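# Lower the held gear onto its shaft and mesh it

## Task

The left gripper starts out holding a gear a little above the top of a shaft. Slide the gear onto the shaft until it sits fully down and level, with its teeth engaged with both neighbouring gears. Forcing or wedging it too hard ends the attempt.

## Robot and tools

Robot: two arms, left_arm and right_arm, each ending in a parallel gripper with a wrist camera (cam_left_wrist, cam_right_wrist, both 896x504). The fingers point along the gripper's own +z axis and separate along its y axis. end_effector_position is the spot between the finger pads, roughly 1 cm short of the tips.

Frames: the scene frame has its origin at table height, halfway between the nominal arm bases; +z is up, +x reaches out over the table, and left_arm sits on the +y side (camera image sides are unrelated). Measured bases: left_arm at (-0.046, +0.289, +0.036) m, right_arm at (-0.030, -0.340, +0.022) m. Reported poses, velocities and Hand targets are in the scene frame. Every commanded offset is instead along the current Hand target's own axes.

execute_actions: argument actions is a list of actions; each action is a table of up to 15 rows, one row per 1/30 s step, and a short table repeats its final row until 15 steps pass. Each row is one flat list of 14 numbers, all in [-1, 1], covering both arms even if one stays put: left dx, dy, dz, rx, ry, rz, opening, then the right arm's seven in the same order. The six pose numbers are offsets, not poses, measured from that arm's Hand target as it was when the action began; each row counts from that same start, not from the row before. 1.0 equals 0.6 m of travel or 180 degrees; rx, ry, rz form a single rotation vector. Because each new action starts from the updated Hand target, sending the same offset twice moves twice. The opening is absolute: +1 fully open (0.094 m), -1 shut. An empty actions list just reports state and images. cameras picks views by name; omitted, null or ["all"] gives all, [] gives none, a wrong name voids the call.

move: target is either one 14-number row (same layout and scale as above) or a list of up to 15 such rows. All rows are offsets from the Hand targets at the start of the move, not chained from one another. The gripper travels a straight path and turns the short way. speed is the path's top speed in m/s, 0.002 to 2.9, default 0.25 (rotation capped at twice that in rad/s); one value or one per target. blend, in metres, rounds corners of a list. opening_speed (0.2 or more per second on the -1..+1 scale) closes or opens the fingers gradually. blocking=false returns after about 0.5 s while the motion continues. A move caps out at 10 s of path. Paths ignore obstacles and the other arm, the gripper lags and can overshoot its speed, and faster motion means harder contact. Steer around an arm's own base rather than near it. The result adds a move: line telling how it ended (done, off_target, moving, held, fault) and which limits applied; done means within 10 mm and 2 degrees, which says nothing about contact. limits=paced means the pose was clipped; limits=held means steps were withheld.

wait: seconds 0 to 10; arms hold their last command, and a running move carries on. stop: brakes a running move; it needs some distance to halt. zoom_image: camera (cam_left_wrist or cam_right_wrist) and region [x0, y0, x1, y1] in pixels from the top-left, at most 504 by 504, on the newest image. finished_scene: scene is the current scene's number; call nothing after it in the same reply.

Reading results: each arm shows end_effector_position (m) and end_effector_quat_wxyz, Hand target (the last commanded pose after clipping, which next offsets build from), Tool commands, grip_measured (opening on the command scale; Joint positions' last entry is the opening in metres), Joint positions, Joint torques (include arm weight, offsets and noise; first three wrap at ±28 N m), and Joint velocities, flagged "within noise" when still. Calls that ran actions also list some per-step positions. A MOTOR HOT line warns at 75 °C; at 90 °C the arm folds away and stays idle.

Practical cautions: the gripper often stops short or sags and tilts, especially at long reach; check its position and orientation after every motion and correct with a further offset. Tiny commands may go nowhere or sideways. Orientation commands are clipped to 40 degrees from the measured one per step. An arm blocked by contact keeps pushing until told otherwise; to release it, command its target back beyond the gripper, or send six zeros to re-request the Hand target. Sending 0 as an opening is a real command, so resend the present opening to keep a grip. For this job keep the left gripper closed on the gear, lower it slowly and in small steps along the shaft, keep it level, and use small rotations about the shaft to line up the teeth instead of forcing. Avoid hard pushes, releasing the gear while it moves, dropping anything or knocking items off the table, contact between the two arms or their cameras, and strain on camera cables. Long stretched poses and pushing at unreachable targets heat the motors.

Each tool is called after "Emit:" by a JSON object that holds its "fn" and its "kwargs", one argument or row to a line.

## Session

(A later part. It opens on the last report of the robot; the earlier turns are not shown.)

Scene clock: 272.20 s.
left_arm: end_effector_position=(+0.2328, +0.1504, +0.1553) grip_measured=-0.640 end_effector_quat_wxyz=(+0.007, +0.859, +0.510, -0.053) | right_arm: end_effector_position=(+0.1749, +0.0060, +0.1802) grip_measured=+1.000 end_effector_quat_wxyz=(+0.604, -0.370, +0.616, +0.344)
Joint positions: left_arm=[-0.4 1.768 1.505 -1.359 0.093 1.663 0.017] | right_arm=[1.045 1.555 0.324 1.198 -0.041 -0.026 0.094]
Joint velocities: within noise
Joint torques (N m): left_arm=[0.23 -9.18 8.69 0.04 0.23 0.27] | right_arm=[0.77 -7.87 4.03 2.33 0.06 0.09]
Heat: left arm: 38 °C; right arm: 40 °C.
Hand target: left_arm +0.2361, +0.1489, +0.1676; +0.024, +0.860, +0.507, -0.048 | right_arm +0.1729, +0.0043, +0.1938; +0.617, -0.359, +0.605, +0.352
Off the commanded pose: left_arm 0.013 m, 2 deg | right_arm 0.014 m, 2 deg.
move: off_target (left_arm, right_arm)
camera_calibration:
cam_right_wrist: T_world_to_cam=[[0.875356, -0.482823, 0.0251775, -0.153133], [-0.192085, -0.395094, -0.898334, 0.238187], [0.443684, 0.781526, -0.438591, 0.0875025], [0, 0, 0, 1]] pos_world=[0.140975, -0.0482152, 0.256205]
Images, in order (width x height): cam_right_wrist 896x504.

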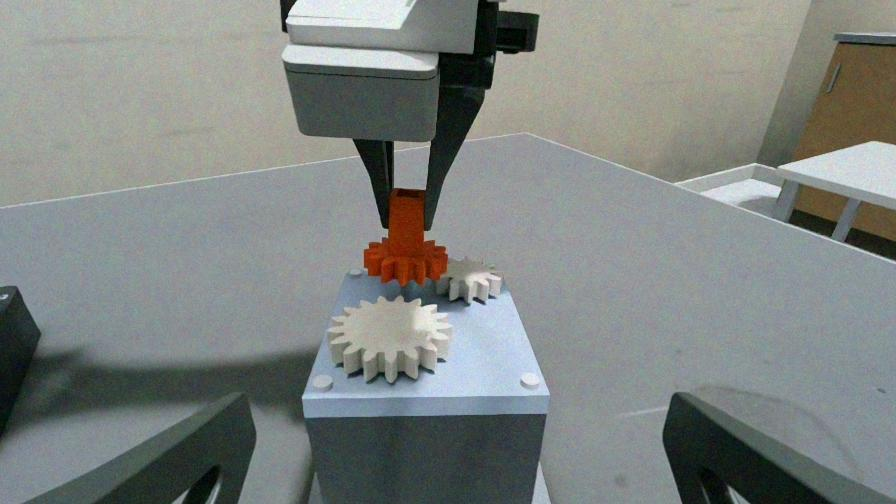

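Emit:
{"fn": "move", "kwargs": {
  "target": [0,0,-0.004,0,0,0,-1,0,0,0,0,0,0,1],
  "speed": 0.03,
  "cameras": ["cam_right_wrist"]
}}

Emit:
{"fn": "zoom_image", "kwargs": {
  "camera": "cam_right_wrist",
  "region": [360, 220, 460, 320]
}}

Scene clock: 278.60 s.
left_arm: end_effector_position=(+0.2339, +0.1499, +0.1579) grip_measured=-0.640 end_effector_quat_wxyz=(+0.009, +0.859, +0.509, -0.051) | right_arm: end_effector_position=(+0.1749, +0.0060, +0.1802) grip_measured=+1.000 end_effector_quat_wxyz=(+0.604, -0.370, +0.616, +0.344)
Joint positions: left_arm=[-0.4 1.768 1.515 -1.365 0.093 1.663 0.017] | right_arm=[1.045 1.555 0.324 1.198 -0.041 -0.026 0.094]
Joint velocities: within noise
Joint torques (N m): left_arm=[0.35 -9.14 8.75 0 0.25 0.25] | right_arm=[0.81 -7.9 3.97 2.32 0.02 0.09]
Heat: left arm: 38 °C; right arm: 40 °C.
Hand target: left_arm +0.2363, +0.1491, +0.1700; +0.024, +0.860, +0.507, -0.048 | right_arm +0.1729, +0.0043, +0.1938; +0.617, -0.359, +0.605, +0.352
Off the commanded pose: left_arm 0.012 m, 2 deg | right_arm 0.014 m, 2 deg.
move: off_target (left_arm, right_arm)
camera_calibration:
cam_right_wrist: T_world_to_cam=[[0.875356, -0.482823, 0.0251775, -0.153133], [-0.192085, -0.395094, -0.898334, 0.238187], [0.443684, 0.781526, -0.438591, 0.0875025], [0, 0, 0, 1]] pos_world=[0.140975, -0.0482152, 0.256205]
Images, in order (width x height): cam_right_wrist 896x504.

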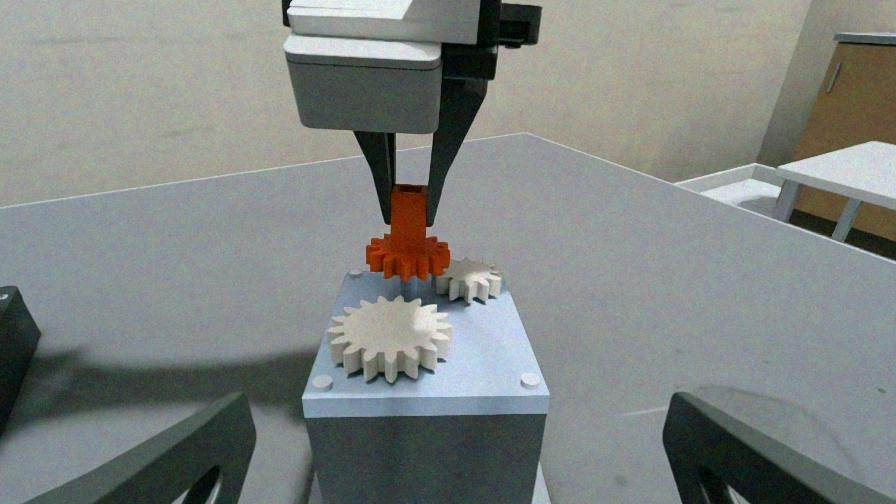

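Scaled by 5.040 from the camera's 896x504 image, which has a finer 1280x720 frame.

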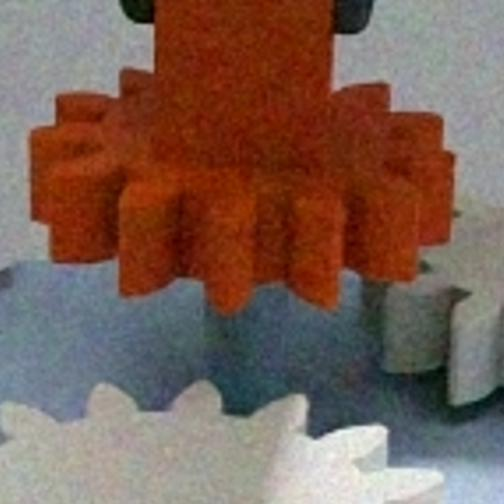

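Emit:
{"fn": "move", "kwargs": {
  "target": [0,0,0,0,0,0,-1,0.01,-0.172,0.12,-0.26,0,0,1],
  "speed": 0.15,
  "cameras": ["cam_right_wrist"]
}}

Emit:
{"fn": "zoom_image", "kwargs": {
  "camera": "cam_right_wrist",
  "region": [350, 260, 470, 380]
}}

Scene clock: 289.10 s.
left_arm: end_effector_position=(+0.2336, +0.1501, +0.1579) grip_measured=-0.640 end_effector_quat_wxyz=(+0.008, +0.859, +0.509, -0.052) | right_arm: end_effector_position=(+0.2954, +0.0167, +0.1924) grip_measured=+1.000 end_effector_quat_wxyz=(-0.428, +0.569, -0.422, -0.561)
Joint positions: left_arm=[-0.4 1.768 1.515 -1.366 0.093 1.664 0.017] | right_arm=[0.495 2.113 1.147 0.95 -1.383 -0.029 0.094]
Joint velocities: within noise
Joint torques (N m): left_arm=[0.38 -9.2 8.77 -0.01 0.26 0.29] | right_arm=[-0.29 -9.48 7.17 1.39 -0.33 -0.19]
Heat: left arm: 38 °C; right arm: 39 °C.
Hand target: left_arm +0.2363, +0.1491, +0.1700; +0.024, +0.860, +0.507, -0.048 | right_arm +0.2982, +0.0160, +0.1904; -0.424, +0.575, -0.415, -0.563
Off the commanded pose: left_arm 0.012 m, 2 deg | right_arm 0.004 m, 1 deg.
move: off_target (left_arm)
camera_calibration:
cam_right_wrist: T_world_to_cam=[[0.958643, 0.284229, 0.0147524, -0.289236], [0.12989, -0.390792, -0.911268, 0.183929], [-0.253244, 0.875497, -0.411549, 0.230204], [0, 0, 0, 1]] pos_world=[0.311681, -0.0474557, 0.266616]
Images, in order (width x height): cam_right_wrist 896x504.

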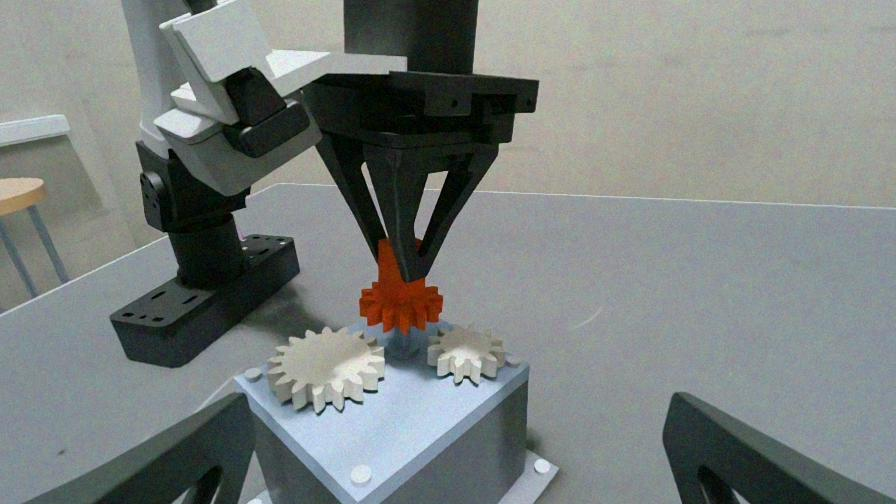

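Scaled by 4.200 from the camera's 896x504 image, which has a finer 1280x720 frame.

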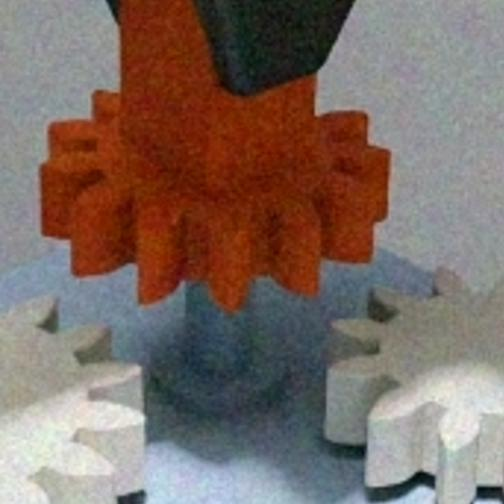

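Emit:
{"fn": "move", "kwargs": {
  "target": [0.0018,0.0013,0.0132,0,0,0,-1,0,0,0,0,0,0,1],
  "speed": 0.03,
  "cameras": []
}}

Emit:
{"fn": "move", "kwargs": {
  "target": [0,0,0.004,0,0,0,-1,0,0,0,0,0,0,1],
  "speed": 0.03,
  "cameras": ["cam_right_wrist"]
}}

Emit:
{"fn": "zoom_image", "kwargs": {
  "camera": "cam_right_wrist",
  "region": [350, 260, 470, 380]
}}

Scene clock: 305.47 s.
left_arm: end_effector_position=(+0.2336, +0.1501, +0.1579) grip_measured=-0.640 end_effector_quat_wxyz=(+0.008, +0.859, +0.509, -0.052) | right_arm: end_effector_position=(+0.2954, +0.0167, +0.1920) grip_measured=+1.000 end_effector_quat_wxyz=(-0.428, +0.569, -0.422, -0.562)
Joint positions: left_arm=[-0.4 1.768 1.515 -1.366 0.093 1.664 0.017] | right_arm=[0.495 2.113 1.148 0.945 -1.384 -0.032 0.094]
Joint velocities: within noise
Joint torques (N m): left_arm=[0.53 -8.87 6.2 0.37 0.27 0.26] | right_arm=[-0.42 -9.63 7.25 1.38 -0.33 -0.14]
Heat: left arm: 38 °C; right arm: 38 °C.
Hand target: left_arm +0.2370, +0.1490, +0.1620; +0.024, +0.860, +0.507, -0.048 | right_arm +0.2982, +0.0160, +0.1904; -0.424, +0.575, -0.415, -0.563
Off the commanded pose: left_arm 0.005 m, 2 deg | right_arm 0.003 m, 1 deg.
move: done
No camera images: "cameras" was empty.

Scene clock: 306.27 s.
left_arm: end_effector_position=(+0.2343, +0.1497, +0.1566) grip_measured=-0.640 end_effector_quat_wxyz=(+0.009, +0.859, +0.509, -0.051) | right_arm: end_effector_position=(+0.2954, +0.0167, +0.1919) grip_measured=+1.000 end_effector_quat_wxyz=(-0.427, +0.569, -0.422, -0.562)
Joint positions: left_arm=[-0.4 1.768 1.51 -1.358 0.093 1.664 0.017] | right_arm=[0.495 2.113 1.148 0.944 -1.384 -0.033 0.094]
Joint velocities: within noise
Joint torques (N m): left_arm=[0.31 -8.83 5.75 0.37 0.26 0.29] | right_arm=[-0.27 -9.59 7.3 1.36 -0.31 -0.15]
Heat: left arm: 38 °C; right arm: 38 °C.
Hand target: left_arm +0.2369, +0.1488, +0.1596; +0.024, +0.860, +0.507, -0.048 | right_arm +0.2983, +0.0160, +0.1904; -0.424, +0.575, -0.415, -0.563
Off the commanded pose: left_arm 0.004 m, 2 deg | right_arm 0.003 m, 1 deg.
move: done
camera_calibration:
cam_right_wrist: T_world_to_cam=[[0.958539, 0.284648, 0.0133426, -0.288926], [0.129106, -0.392065, -0.910833, 0.183569], [-0.254036, 0.874792, -0.412559, 0.230419], [0, 0, 0, 1]] pos_world=[0.311782, -0.0473556, 0.266117]
Images, in order (width x height): cam_right_wrist 896x504.

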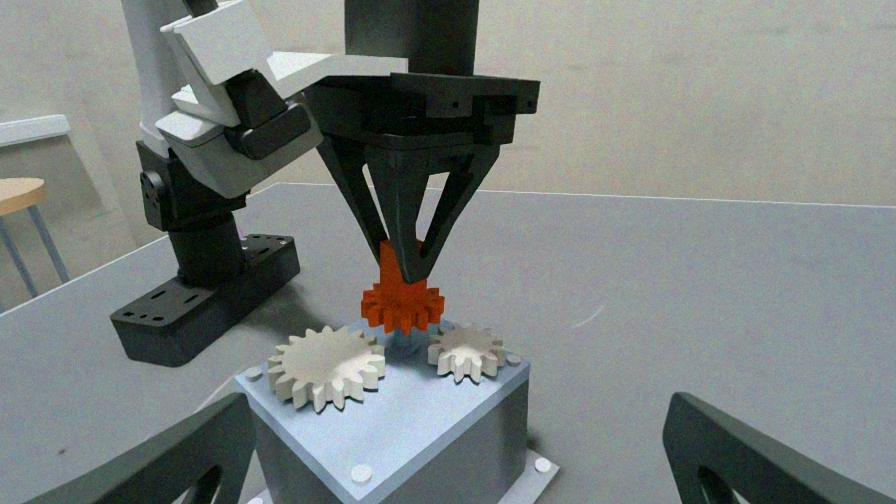

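Scaled by 4.200 from the camera's 896x504 image, which has a finer 1280x720 frame.

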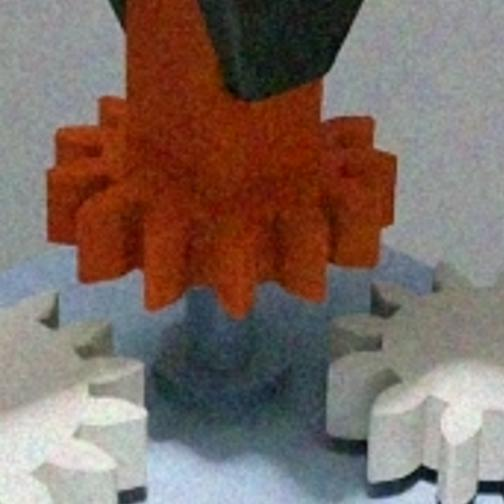

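Emit:
{"fn": "move", "kwargs": {
  "target": [0,0,0.004,0,0,0,-1,0,0,0,0,0,0,1],
  "speed": 0.03,
  "cameras": ["cam_right_wrist"]
}}

Emit:
{"fn": "zoom_image", "kwargs": {
  "camera": "cam_right_wrist",
  "region": [350, 260, 470, 380]
}}

Scene clock: 313.43 s.
left_arm: end_effector_position=(+0.2342, +0.1498, +0.1542) grip_measured=-0.640 end_effector_quat_wxyz=(+0.009, +0.859, +0.509, -0.051) | right_arm: end_effector_position=(+0.2954, +0.0167, +0.1918) grip_measured=+1.000 end_effector_quat_wxyz=(-0.427, +0.569, -0.422, -0.561)
Joint positions: left_arm=[-0.4 1.768 1.501 -1.349 0.093 1.664 0.017] | right_arm=[0.495 2.113 1.148 0.943 -1.384 -0.034 0.094]
Joint velocities: within noise
Joint torques (N m): left_arm=[0.25 -8.88 5.81 0.34 0.25 0.28] | right_arm=[-0.39 -9.58 7.19 1.4 -0.32 -0.15]
Heat: left arm: 38 °C; right arm: 38 °C.
Hand target: left_arm +0.2366, +0.1486, +0.1572; +0.024, +0.860, +0.507, -0.048 | right_arm +0.2983, +0.0160, +0.1905; -0.424, +0.575, -0.415, -0.563
Off the commanded pose: left_arm 0.004 m, 2 deg | right_arm 0.003 m, 1 deg.
move: done
camera_calibration:
cam_right_wrist: T_world_to_cam=[[0.958543, 0.284638, 0.0133168, -0.288919], [0.129103, -0.392153, -0.910796, 0.183465], [-0.254025, 0.874756, -0.412643, 0.230395], [0, 0, 0, 1]] pos_world=[0.311782, -0.0473555, 0.266017]
Images, in order (width x height): cam_right_wrist 896x504.

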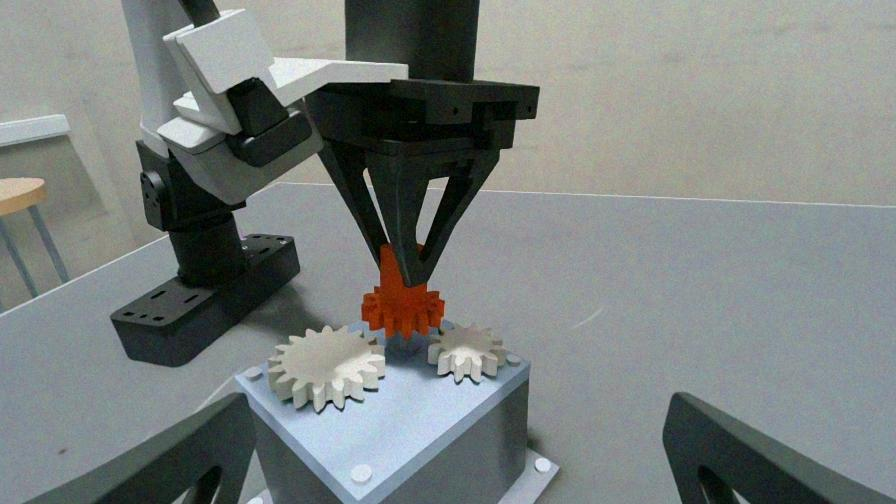

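Scaled by 4.200 from the camera's 896x504 image, which has a finer 1280x720 frame.

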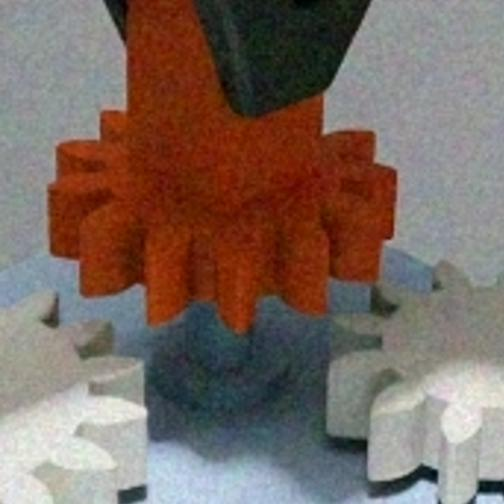

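Emit:
{"fn": "move", "kwargs": {
  "target": [0,0,0.004,0,0,0,-1,0,0,0,0,0,0,1],
  "speed": 0.03,
  "cameras": ["cam_right_wrist"]
}}

Emit:
{"fn": "zoom_image", "kwargs": {
  "camera": "cam_right_wrist",
  "region": [350, 260, 470, 380]
}}

Scene clock: 319.33 s.
left_arm: end_effector_position=(+0.2343, +0.1497, +0.1519) grip_measured=-0.640 end_effector_quat_wxyz=(+0.009, +0.859, +0.509, -0.051) | right_arm: end_effector_position=(+0.2954, +0.0167, +0.1917) grip_measured=+1.000 end_effector_quat_wxyz=(-0.427, +0.569, -0.422, -0.562)
Joint positions: left_arm=[-0.4 1.768 1.492 -1.339 0.093 1.664 0.017] | right_arm=[0.495 2.113 1.148 0.942 -1.384 -0.034 0.094]
Joint velocities: within noise
Joint torques (N m): left_arm=[0.18 -8.75 5.74 0.38 0.26 0.27] | right_arm=[-0.36 -9.78 7.31 1.4 -0.33 -0.16]
Heat: left arm: 38 °C; right arm: 38 °C.
Hand target: left_arm +0.2366, +0.1483, +0.1549; +0.024, +0.860, +0.507, -0.048 | right_arm +0.2983, +0.0160, +0.1904; -0.424, +0.575, -0.415, -0.563
Off the commanded pose: left_arm 0.004 m, 2 deg | right_arm 0.003 m, 1 deg.
move: done
camera_calibration:
cam_right_wrist: T_world_to_cam=[[0.958559, 0.284599, 0.0129254, -0.288821], [0.128775, -0.392366, -0.91075, 0.183454], [-0.254127, 0.874673, -0.412755, 0.230412], [0, 0, 0, 1]] pos_world=[0.311782, -0.0473554, 0.265918]
Images, in order (width x height): cam_right_wrist 896x504.

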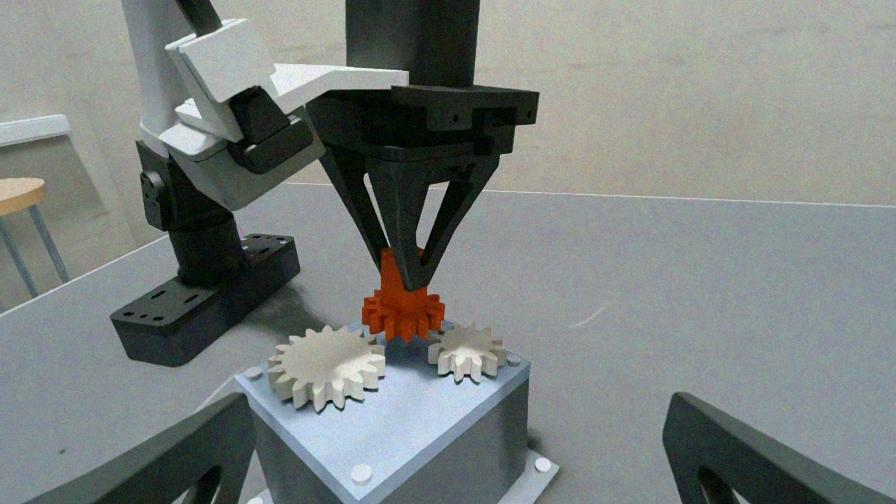

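Scaled by 4.200 from the camera's 896x504 image, which has a finer 1280x720 frame.

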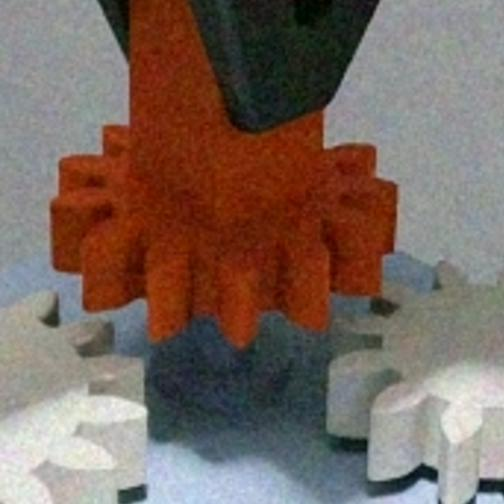

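Emit:
{"fn": "move", "kwargs": {
  "target": [0,0,0.003,0,0,0,-1,0,0,0,0,0,0,1],
  "speed": 0.03
}}

Emit:
{"fn": "zoom_image", "kwargs": {
  "camera": "cam_left_wrist",
  "region": [260, 210, 580, 430]
}}

Emit:
{"fn": "zoom_image", "kwargs": {
  "camera": "cam_right_wrist",
  "region": [250, 250, 530, 420]
}}

Scene clock: 329.77 s.
left_arm: end_effector_position=(+0.2342, +0.1498, +0.1501) grip_measured=-0.640 end_effector_quat_wxyz=(+0.009, +0.859, +0.509, -0.051) | right_arm: end_effector_position=(+0.2954, +0.0167, +0.1917) grip_measured=+1.000 end_effector_quat_wxyz=(-0.427, +0.569, -0.422, -0.562)
Joint positions: left_arm=[-0.4 1.768 1.485 -1.332 0.093 1.664 0.017] | right_arm=[0.495 2.113 1.148 0.942 -1.384 -0.034 0.094]
Joint velocities: within noise
Joint torques (N m): left_arm=[0.1 -8.77 5.68 0.33 0.26 0.27] | right_arm=[-0.32 -9.74 7.19 1.37 -0.31 -0.15]
Heat: left arm: 38 °C; right arm: 39 °C.
Hand target: left_arm +0.2364, +0.1482, +0.1530; +0.024, +0.860, +0.507, -0.048 | right_arm +0.2982, +0.0160, +0.1904; -0.424, +0.575, -0.415, -0.563
Off the commanded pose: left_arm 0.004 m, 2 deg | right_arm 0.003 m, 1 deg.
move: done
camera_calibration:
cam_left_wrist: T_world_to_cam=[[-0.860661, 0.508417, 0.0278411, 0.125099], [0.48582, 0.803578, 0.343861, -0.248945], [0.152452, 0.309474, -0.938608, 0.145628], [0, 0, 0, 1]] pos_world=[0.206409, 0.0913763, 0.218807]
cam_right_wrist: T_world_to_cam=[[0.958439, 0.285019, 0.0125884, -0.288674], [0.128681, -0.392495, -0.910708, 0.183466], [-0.254628, 0.874478, -0.412859, 0.230587], [0, 0, 0, 1]] pos_world=[0.311782, -0.0473558, 0.265918]

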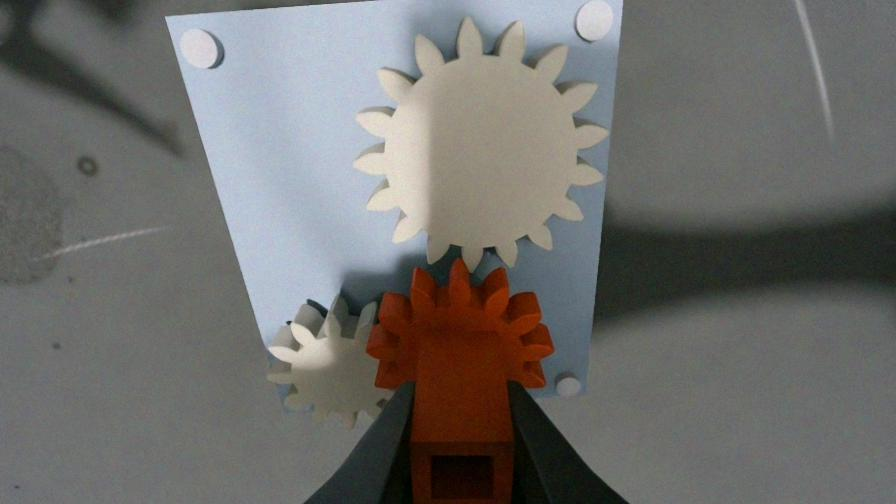

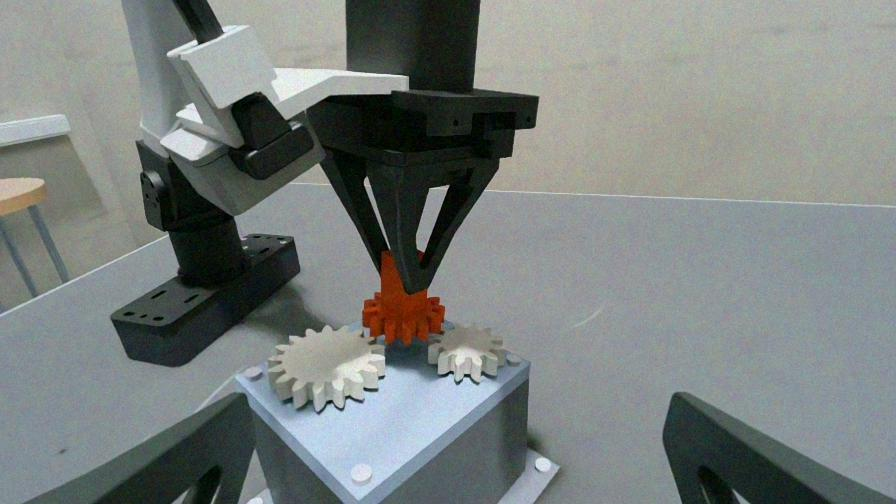

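Scaled by 1.575 from the camera's 896x504 image, which has a finer 1280x720 frame.

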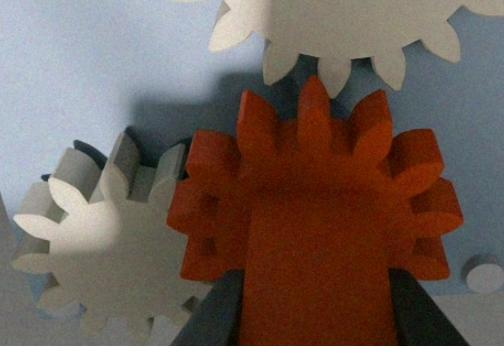

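Scaled by 1.800 from the camera's 896x504 image, which has a finer 1280x720 frame.

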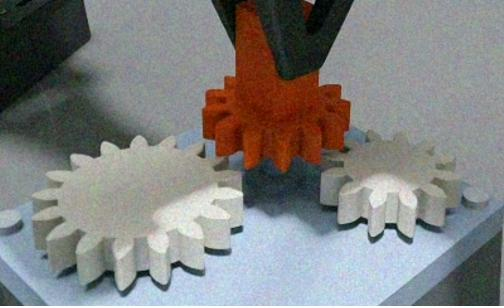

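Emit:
{"fn": "move", "kwargs": {
  "target": [0,0,0,0,0,-0.035,-1,0,0,0,0,0,0,1],
  "speed": 0.03,
  "cameras": ["cam_left_wrist"]
}}

Emit:
{"fn": "zoom_image", "kwargs": {
  "camera": "cam_left_wrist",
  "region": [260, 210, 580, 430]
}}

Scene clock: 350.00 s.
left_arm: end_effector_position=(+0.2344, +0.1497, +0.1501) grip_measured=-0.640 end_effector_quat_wxyz=(+0.007, +0.834, +0.549, -0.051) | right_arm: end_effector_position=(+0.2954, +0.0167, +0.1916) grip_measured=+1.000 end_effector_quat_wxyz=(-0.427, +0.569, -0.422, -0.562)
Joint positions: left_arm=[-0.4 1.768 1.485 -1.331 0.093 1.57 0.017] | right_arm=[0.495 2.113 1.148 0.941 -1.384 -0.035 0.094]
Joint velocities: within noise
Joint torques (N m): left_arm=[0.14 -8.85 5.72 0.36 0.27 0.11] | right_arm=[-0.34 -9.77 7.1 1.4 -0.32 -0.16]
Heat: left arm: 38 °C; right arm: 39 °C.
Hand target: left_arm +0.2364, +0.1482, +0.1530; +0.021, +0.831, +0.553, -0.049 | right_arm +0.2982, +0.0160, +0.1904; -0.424, +0.575, -0.415, -0.563
Off the commanded pose: left_arm 0.004 m, 2 deg | right_arm 0.003 m, 1 deg.
move: done
camera_calibration:
cam_left_wrist: T_world_to_cam=[[-0.904463, 0.425045, 0.0358232, 0.146947], [0.410093, 0.843389, 0.347158, -0.237756], [0.117345, 0.328683, -0.937122, 0.150704], [0, 0, 0, 1]] pos_world=[0.212726, 0.0885278, 0.218503]
Images, in order (width x height): cam_left_wrist 896x504.

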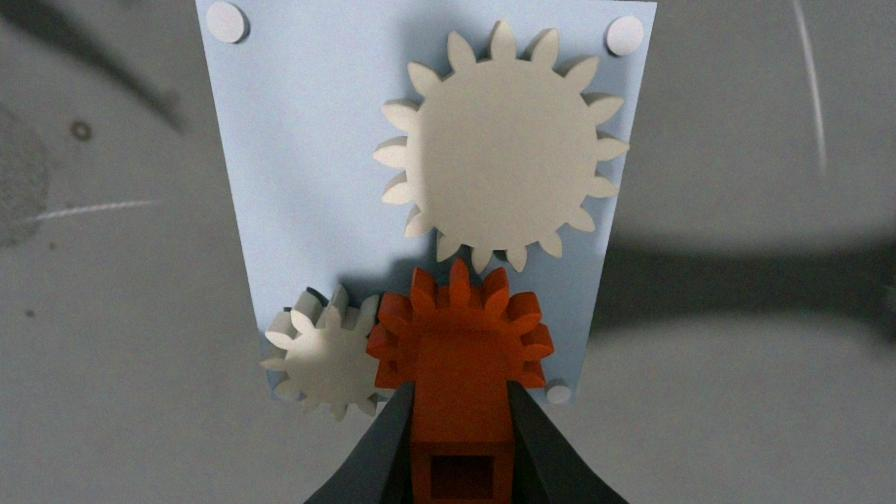

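Scaled by 1.575 from the camera's 896x504 image, which has a finer 1280x720 frame.

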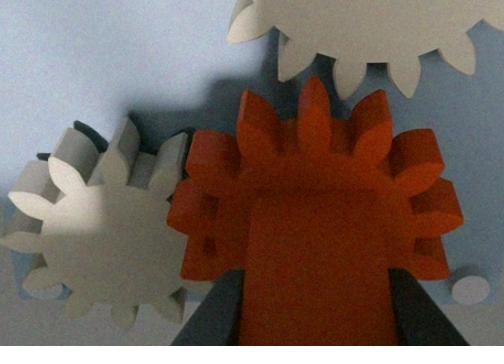

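Emit:
{"fn": "move", "kwargs": {
  "target": [0,0,0.004,0,0,0,-1,0,0,0,0,0,0,1],
  "speed": 0.03,
  "cameras": []
}}

Emit:
{"fn": "move", "kwargs": {
  "target": [0,0,0.004,0,0,0,-1,0,0,0,0,0,0,1],
  "speed": 0.03,
  "cameras": ["cam_right_wrist"]
}}

Emit:
{"fn": "zoom_image", "kwargs": {
  "camera": "cam_right_wrist",
  "region": [250, 250, 530, 420]
}}

Scene clock: 360.50 s.
left_arm: end_effector_position=(+0.2339, +0.1498, +0.1478) grip_measured=-0.640 end_effector_quat_wxyz=(+0.007, +0.834, +0.549, -0.051) | right_arm: end_effector_position=(+0.2954, +0.0167, +0.1916) grip_measured=+1.000 end_effector_quat_wxyz=(-0.427, +0.569, -0.422, -0.562)
Joint positions: left_arm=[-0.4 1.768 1.475 -1.323 0.094 1.568 0.017] | right_arm=[0.495 2.113 1.148 0.941 -1.384 -0.035 0.094]
Joint velocities: within noise
Joint torques (N m): left_arm=[0.13 -8.81 5.78 0.36 0.26 0.12] | right_arm=[-0.36 -9.73 7.17 1.43 -0.33 -0.17]
Heat: left arm: 38 °C; right arm: 39 °C.
Hand target: left_arm +0.2362, +0.1480, +0.1506; +0.021, +0.831, +0.553, -0.049 | right_arm +0.2982, +0.0160, +0.1904; -0.424, +0.575, -0.415, -0.563
Off the commanded pose: left_arm 0.004 m, 2 deg | right_arm 0.003 m, 1 deg.
move: done
No camera images: "cameras" was empty.

Scene clock: 361.20 s.
left_arm: end_effector_position=(+0.2342, +0.1496, +0.1472) grip_measured=-0.640 end_effector_quat_wxyz=(+0.008, +0.834, +0.550, -0.051) | right_arm: end_effector_position=(+0.2954, +0.0167, +0.1916) grip_measured=+1.000 end_effector_quat_wxyz=(-0.427, +0.569, -0.422, -0.562)
Joint positions: left_arm=[-0.4 1.768 1.473 -1.319 0.094 1.568 0.017] | right_arm=[0.495 2.113 1.148 0.941 -1.384 -0.035 0.094]
Joint velocities: within noise
Joint torques (N m): left_arm=[0.01 -8.77 5.22 0.44 0.27 0.12] | right_arm=[-0.31 -9.69 7.19 1.4 -0.32 -0.17]
Heat: left arm: 38 °C; right arm: 39 °C.
Hand target: left_arm +0.2361, +0.1477, +0.1482; +0.021, +0.831, +0.553, -0.049 | right_arm +0.2982, +0.0160, +0.1904; -0.424, +0.575, -0.415, -0.563
Off the commanded pose: left_arm 0.003 m, 2 deg | right_arm 0.003 m, 1 deg.
move: done
camera_calibration:
cam_right_wrist: T_world_to_cam=[[0.958439, 0.285019, 0.0125884, -0.288674], [0.128681, -0.392495, -0.910708, 0.183466], [-0.254628, 0.874478, -0.412859, 0.230587], [0, 0, 0, 1]] pos_world=[0.311782, -0.0473558, 0.265918]
Images, in order (width x height): cam_right_wrist 896x504.

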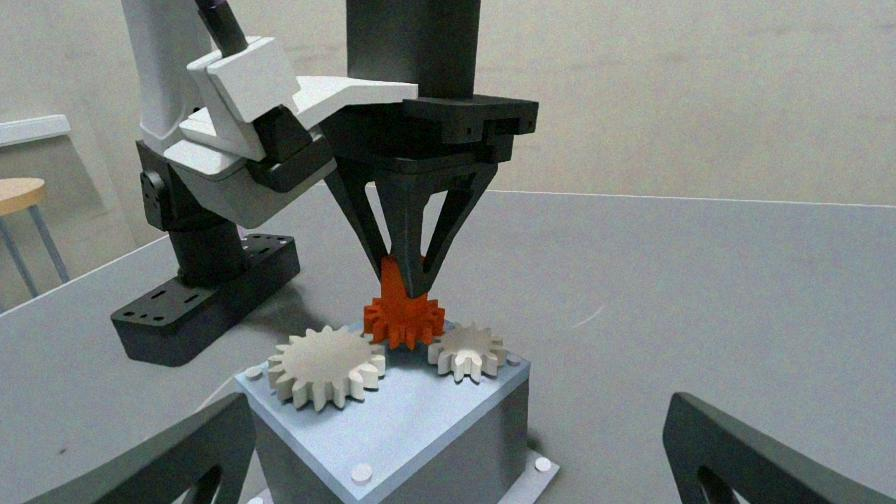

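Scaled by 1.800 from the camera's 896x504 image, which has a finer 1280x720 frame.

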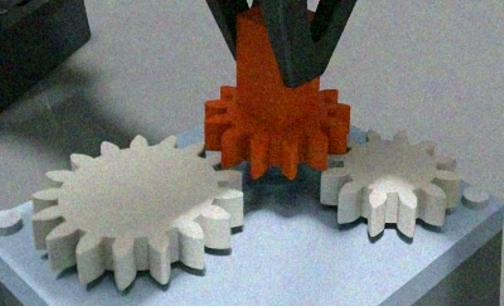

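Emit:
{"fn": "move", "kwargs": {
  "target": [0,0,0.003,0,0,0,-1,0,0,0,0,0,0,1],
  "speed": 0.03,
  "cameras": ["cam_left_wrist"]
}}

Emit:
{"fn": "zoom_image", "kwargs": {
  "camera": "cam_left_wrist",
  "region": [260, 210, 580, 430]
}}

Scene clock: 367.83 s.
left_arm: end_effector_position=(+0.2340, +0.1494, +0.1469) grip_measured=-0.640 end_effector_quat_wxyz=(+0.009, +0.834, +0.550, -0.051) | right_arm: end_effector_position=(+0.2954, +0.0167, +0.1916) grip_measured=+1.000 end_effector_quat_wxyz=(-0.427, +0.569, -0.423, -0.562)
Joint positions: left_arm=[-0.4 1.766 1.47 -1.316 0.095 1.567 0.017] | right_arm=[0.495 2.113 1.148 0.941 -1.384 -0.035 0.094]
Joint velocities: within noise
Joint torques (N m): left_arm=[-0.06 -8.58 4.88 0.52 0.25 0.13] | right_arm=[-0.32 -9.68 7.21 1.41 -0.28 -0.16]
Heat: left arm: 38 °C; right arm: 39 °C.
Hand target: left_arm +0.2361, +0.1476, +0.1465; +0.021, +0.831, +0.553, -0.049 | right_arm +0.2982, +0.0160, +0.1904; -0.424, +0.575, -0.415, -0.563
Off the commanded pose: left_arm 0.003 m, 2 deg | right_arm 0.003 m, 1 deg.
move: done
camera_calibration:
cam_left_wrist: T_world_to_cam=[[-0.905494, 0.422966, 0.0343615, 0.147586], [0.407925, 0.84525, 0.34518, -0.235701], [0.116955, 0.326575, -0.937907, 0.148432], [0, 0, 0, 1]] pos_world=[0.212427, 0.0883281, 0.215504]
Images, in order (width x height): cam_left_wrist 896x504.

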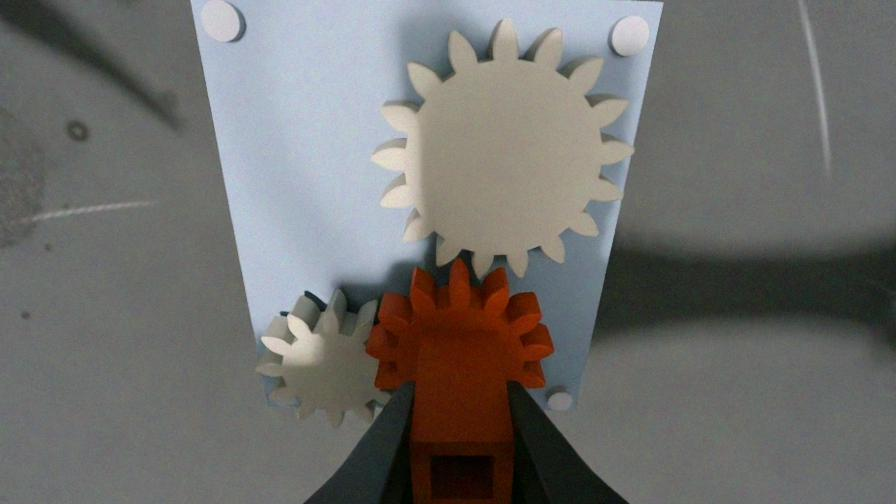

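Scaled by 1.575 from the camera's 896x504 image, which has a finer 1280x720 frame.

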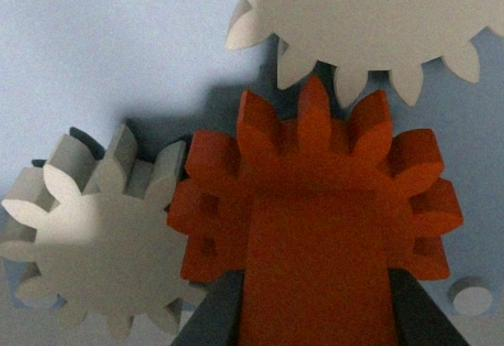

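Emit:
{"fn": "move", "kwargs": {
  "target": [0,0,0,0,0,-0.02,-1,0,0,0,0,0,0,1],
  "speed": 0.03,
  "cameras": []
}}

Emit:
{"fn": "move", "kwargs": {
  "target": [0,0,0,0,0,-0.02,-1,0,0,0,0,0,0,1],
  "speed": 0.03,
  "cameras": ["cam_left_wrist"]
}}

Emit:
{"fn": "zoom_image", "kwargs": {
  "camera": "cam_left_wrist",
  "region": [260, 210, 580, 430]
}}

Scene clock: 383.57 s.
left_arm: end_effector_position=(+0.2340, +0.1491, +0.1468) grip_measured=-0.640 end_effector_quat_wxyz=(+0.008, +0.817, +0.574, -0.052) | right_arm: end_effector_position=(+0.2954, +0.0167, +0.1915) grip_measured=+1.000 end_effector_quat_wxyz=(-0.427, +0.569, -0.423, -0.562)
Joint positions: left_arm=[-0.4 1.766 1.469 -1.315 0.097 1.51 0.017] | right_arm=[0.495 2.113 1.148 0.941 -1.384 -0.035 0.094]
Joint velocities: within noise
Joint torques (N m): left_arm=[-0.09 -8.58 4.88 0.52 0.23 0.07] | right_arm=[-0.25 -9.69 7.25 1.39 -0.3 -0.15]
Heat: left arm: 38 °C; right arm: 39 °C.
Hand target: left_arm +0.2361, +0.1476, +0.1464; +0.020, +0.813, +0.579, -0.050 | right_arm +0.2982, +0.0160, +0.1904; -0.424, +0.575, -0.415, -0.563
Off the commanded pose: left_arm 0.003 m, 2 deg | right_arm 0.003 m, 1 deg.
move: done
No camera images: "cameras" was empty.

Scene clock: 385.03 s.
left_arm: end_effector_position=(+0.2340, +0.1491, +0.1468) grip_measured=-0.640 end_effector_quat_wxyz=(+0.006, +0.799, +0.599, -0.052) | right_arm: end_effector_position=(+0.2954, +0.0167, +0.1915) grip_measured=+1.000 end_effector_quat_wxyz=(-0.427, +0.569, -0.423, -0.562)
Joint positions: left_arm=[-0.4 1.766 1.469 -1.315 0.097 1.446 0.017] | right_arm=[0.495 2.113 1.148 0.941 -1.384 -0.035 0.094]
Joint velocities: within noise
Joint torques (N m): left_arm=[-0.08 -8.51 4.83 0.5 0.24 0.08] | right_arm=[-0.36 -9.66 7.21 1.42 -0.32 -0.14]
Heat: left arm: 38 °C; right arm: 39 °C.
Hand target: left_arm +0.2361, +0.1476, +0.1464; +0.018, +0.795, +0.604, -0.050 | right_arm +0.2982, +0.0160, +0.1904; -0.424, +0.575, -0.415, -0.563
Off the commanded pose: left_arm 0.003 m, 2 deg | right_arm 0.003 m, 1 deg.
move: done
camera_calibration:
cam_left_wrist: T_world_to_cam=[[-0.949337, 0.310996, 0.0451816, 0.17309], [0.306757, 0.88581, 0.348196, -0.218192], [0.0682654, 0.344415, -0.936332, 0.156937], [0, 0, 0, 1]] pos_world=[0.22054, 0.0853951, 0.215098]
Images, in order (width x height): cam_left_wrist 896x504.

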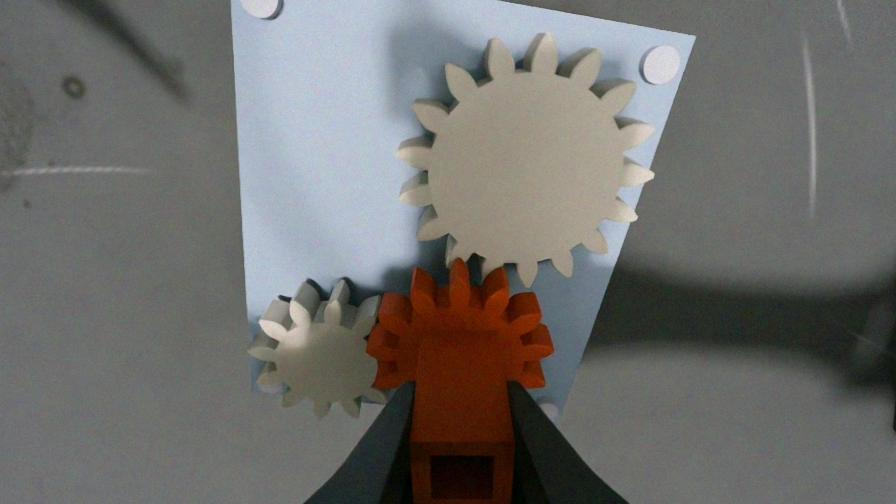

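Scaled by 1.575 from the camera's 896x504 image, which has a finer 1280x720 frame.

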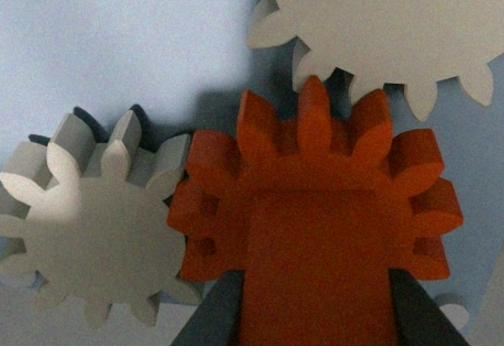

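Emit:
{"fn": "move", "kwargs": {
  "target": [0,0,0.003,0,0,0.01,-1,0,0,0,0,0,0,1],
  "speed": 0.03,
  "cameras": []
}}

Emit:
{"fn": "move", "kwargs": {
  "target": [0,0,0,0,0,0.02,-1,0,0,0,0,0,0,1],
  "speed": 0.03,
  "cameras": ["cam_left_wrist"]
}}

Emit:
{"fn": "zoom_image", "kwargs": {
  "camera": "cam_left_wrist",
  "region": [260, 210, 580, 430]
}}

Scene clock: 415.93 s.
left_arm: end_effector_position=(+0.2337, +0.1491, +0.1468) grip_measured=-0.640 end_effector_quat_wxyz=(+0.008, +0.801, +0.596, -0.052) | right_arm: end_effector_position=(+0.2954, +0.0167, +0.1915) grip_measured=+1.000 end_effector_quat_wxyz=(-0.427, +0.569, -0.423, -0.562)
Joint positions: left_arm=[-0.4 1.762 1.465 -1.312 0.098 1.454 0.017] | right_arm=[0.495 2.113 1.148 0.941 -1.384 -0.035 0.094]
Joint velocities: within noise
Joint torques (N m): left_arm=[-0.1 -8.23 4.57 0.54 0.21 0.27] | right_arm=[-0.38 -9.68 7.23 1.39 -0.33 -0.16]
Heat: left arm: 39 °C; right arm: 39 °C.
Hand target: left_arm +0.2359, +0.1474, +0.1447; +0.019, +0.804, +0.592, -0.050 | right_arm +0.2982, +0.0160, +0.1904; -0.424, +0.575, -0.415, -0.563
Off the commanded pose: left_arm 0.004 m, 1 deg | right_arm 0.003 m, 1 deg.
move: done
No camera images: "cameras" was empty.

Scene clock: 417.40 s.
left_arm: end_effector_position=(+0.2337, +0.1491, +0.1468) grip_measured=-0.640 end_effector_quat_wxyz=(+0.009, +0.819, +0.571, -0.052) | right_arm: end_effector_position=(+0.2954, +0.0167, +0.1915) grip_measured=+1.000 end_effector_quat_wxyz=(-0.427, +0.569, -0.423, -0.562)
Joint positions: left_arm=[-0.4 1.762 1.465 -1.312 0.098 1.516 0.017] | right_arm=[0.495 2.113 1.148 0.941 -1.384 -0.035 0.094]
Joint velocities: within noise
Joint torques (N m): left_arm=[-0.09 -8.17 4.63 0.55 0.21 0.3] | right_arm=[-0.35 -9.65 7.27 1.42 -0.29 -0.17]
Heat: left arm: 38 °C; right arm: 39 °C.
Hand target: left_arm +0.2359, +0.1474, +0.1447; +0.020, +0.822, +0.566, -0.049 | right_arm +0.2982, +0.0160, +0.1904; -0.424, +0.575, -0.415, -0.563
Off the commanded pose: left_arm 0.004 m, 1 deg | right_arm 0.003 m, 1 deg.
move: done
camera_calibration:
cam_left_wrist: T_world_to_cam=[[-0.925796, 0.376315, 0.035885, 0.158865], [0.364889, 0.864792, 0.34495, -0.228161], [0.0987771, 0.332448, -0.937935, 0.151822], [0, 0, 0, 1]] pos_world=[0.215334, 0.0870552, 0.215403]
Images, in order (width x height): cam_left_wrist 896x504.

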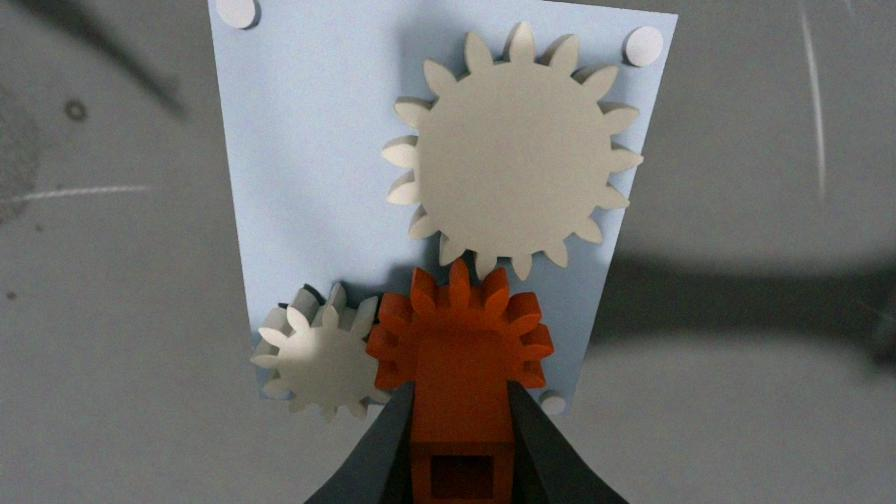

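Scaled by 1.575 from the camera's 896x504 image, which has a finer 1280x720 frame.

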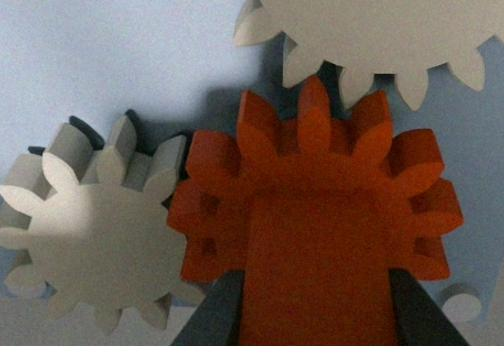

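Emit:
{"fn": "move", "kwargs": {
  "target": [0,0,0.004,0,0,-0.02,-1,0,0,0,0,0,0,1],
  "speed": 0.03,
  "cameras": []
}}

Emit:
{"fn": "move", "kwargs": {
  "target": [0,0,0,0,0,-0.02,-1,0,0,0,0,0,0,1],
  "speed": 0.03,
  "cameras": ["cam_left_wrist"]
}}

Emit:
{"fn": "zoom_image", "kwargs": {
  "camera": "cam_left_wrist",
  "region": [260, 210, 580, 430]
}}

Scene clock: 444.03 s.
left_arm: end_effector_position=(+0.2333, +0.1489, +0.1465) grip_measured=-0.640 end_effector_quat_wxyz=(+0.010, +0.807, +0.588, -0.052) | right_arm: end_effector_position=(+0.2954, +0.0167, +0.1915) grip_measured=+1.000 end_effector_quat_wxyz=(-0.427, +0.569, -0.423, -0.562)
Joint positions: left_arm=[-0.4 1.758 1.459 -1.306 0.1 1.473 0.017] | right_arm=[0.495 2.113 1.148 0.941 -1.384 -0.035 0.094]
Joint velocities: within noise
Joint torques (N m): left_arm=[-0.18 -7.73 4.46 0.62 0.2 0.11] | right_arm=[-0.36 -9.62 7.17 1.42 -0.32 -0.15]
Heat: left arm: 38 °C; right arm: 40 °C.
Hand target: left_arm +0.2358, +0.1472, +0.1422; +0.019, +0.804, +0.592, -0.050 | right_arm +0.2982, +0.0160, +0.1904; -0.424, +0.575, -0.415, -0.563
Off the commanded pose: left_arm 0.005 m, 1 deg | right_arm 0.003 m, 1 deg.
move: done
No camera images: "cameras" was empty.

Scene clock: 445.50 s.
left_arm: end_effector_position=(+0.2335, +0.1487, +0.1465) grip_measured=-0.640 end_effector_quat_wxyz=(+0.009, +0.790, +0.611, -0.052) | right_arm: end_effector_position=(+0.2954, +0.0167, +0.1915) grip_measured=+1.000 end_effector_quat_wxyz=(-0.427, +0.569, -0.423, -0.562)
Joint positions: left_arm=[-0.4 1.758 1.459 -1.305 0.1 1.415 0.017] | right_arm=[0.495 2.113 1.148 0.941 -1.384 -0.035 0.094]
Joint velocities: within noise
Joint torques (N m): left_arm=[-0.08 -7.8 4.37 0.59 0.2 0.06] | right_arm=[-0.31 -9.59 7.23 1.41 -0.31 -0.16]
Heat: left arm: 37 °C; right arm: 40 °C.
Hand target: left_arm +0.2358, +0.1472, +0.1422; +0.017, +0.785, +0.617, -0.050 | right_arm +0.2982, +0.0160, +0.1904; -0.424, +0.575, -0.415, -0.563
Off the commanded pose: left_arm 0.005 m, 1 deg | right_arm 0.003 m, 1 deg.
move: done
camera_calibration:
cam_left_wrist: T_world_to_cam=[[-0.958735, 0.281294, 0.0412386, 0.179966], [0.27781, 0.896117, 0.346115, -0.212046], [0.0604057, 0.343289, -0.937285, 0.159001], [0, 0, 0, 1]] pos_world=[0.221844, 0.0848107, 0.215]
Images, in order (width x height): cam_left_wrist 896x504.

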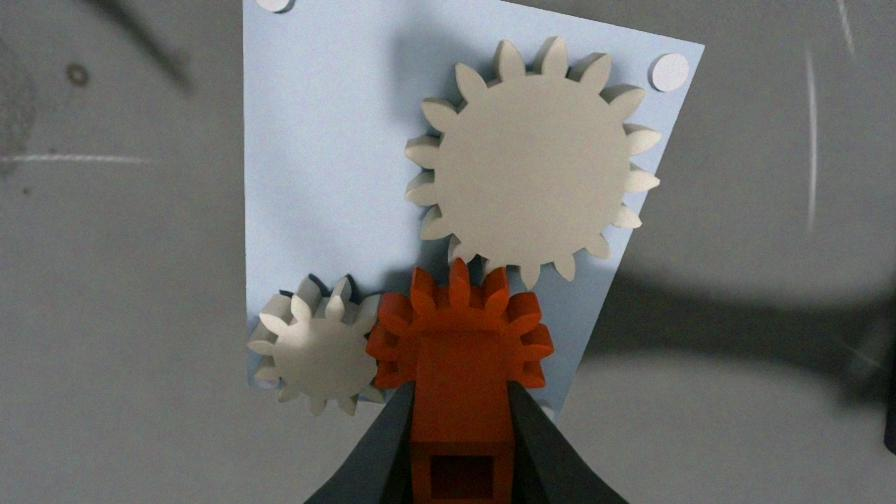

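Scaled by 1.575 from the camera's 896x504 image, which has a finer 1280x720 frame.

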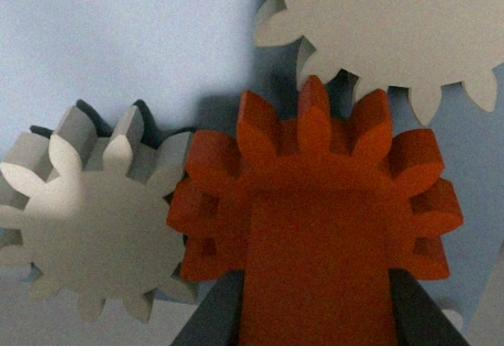

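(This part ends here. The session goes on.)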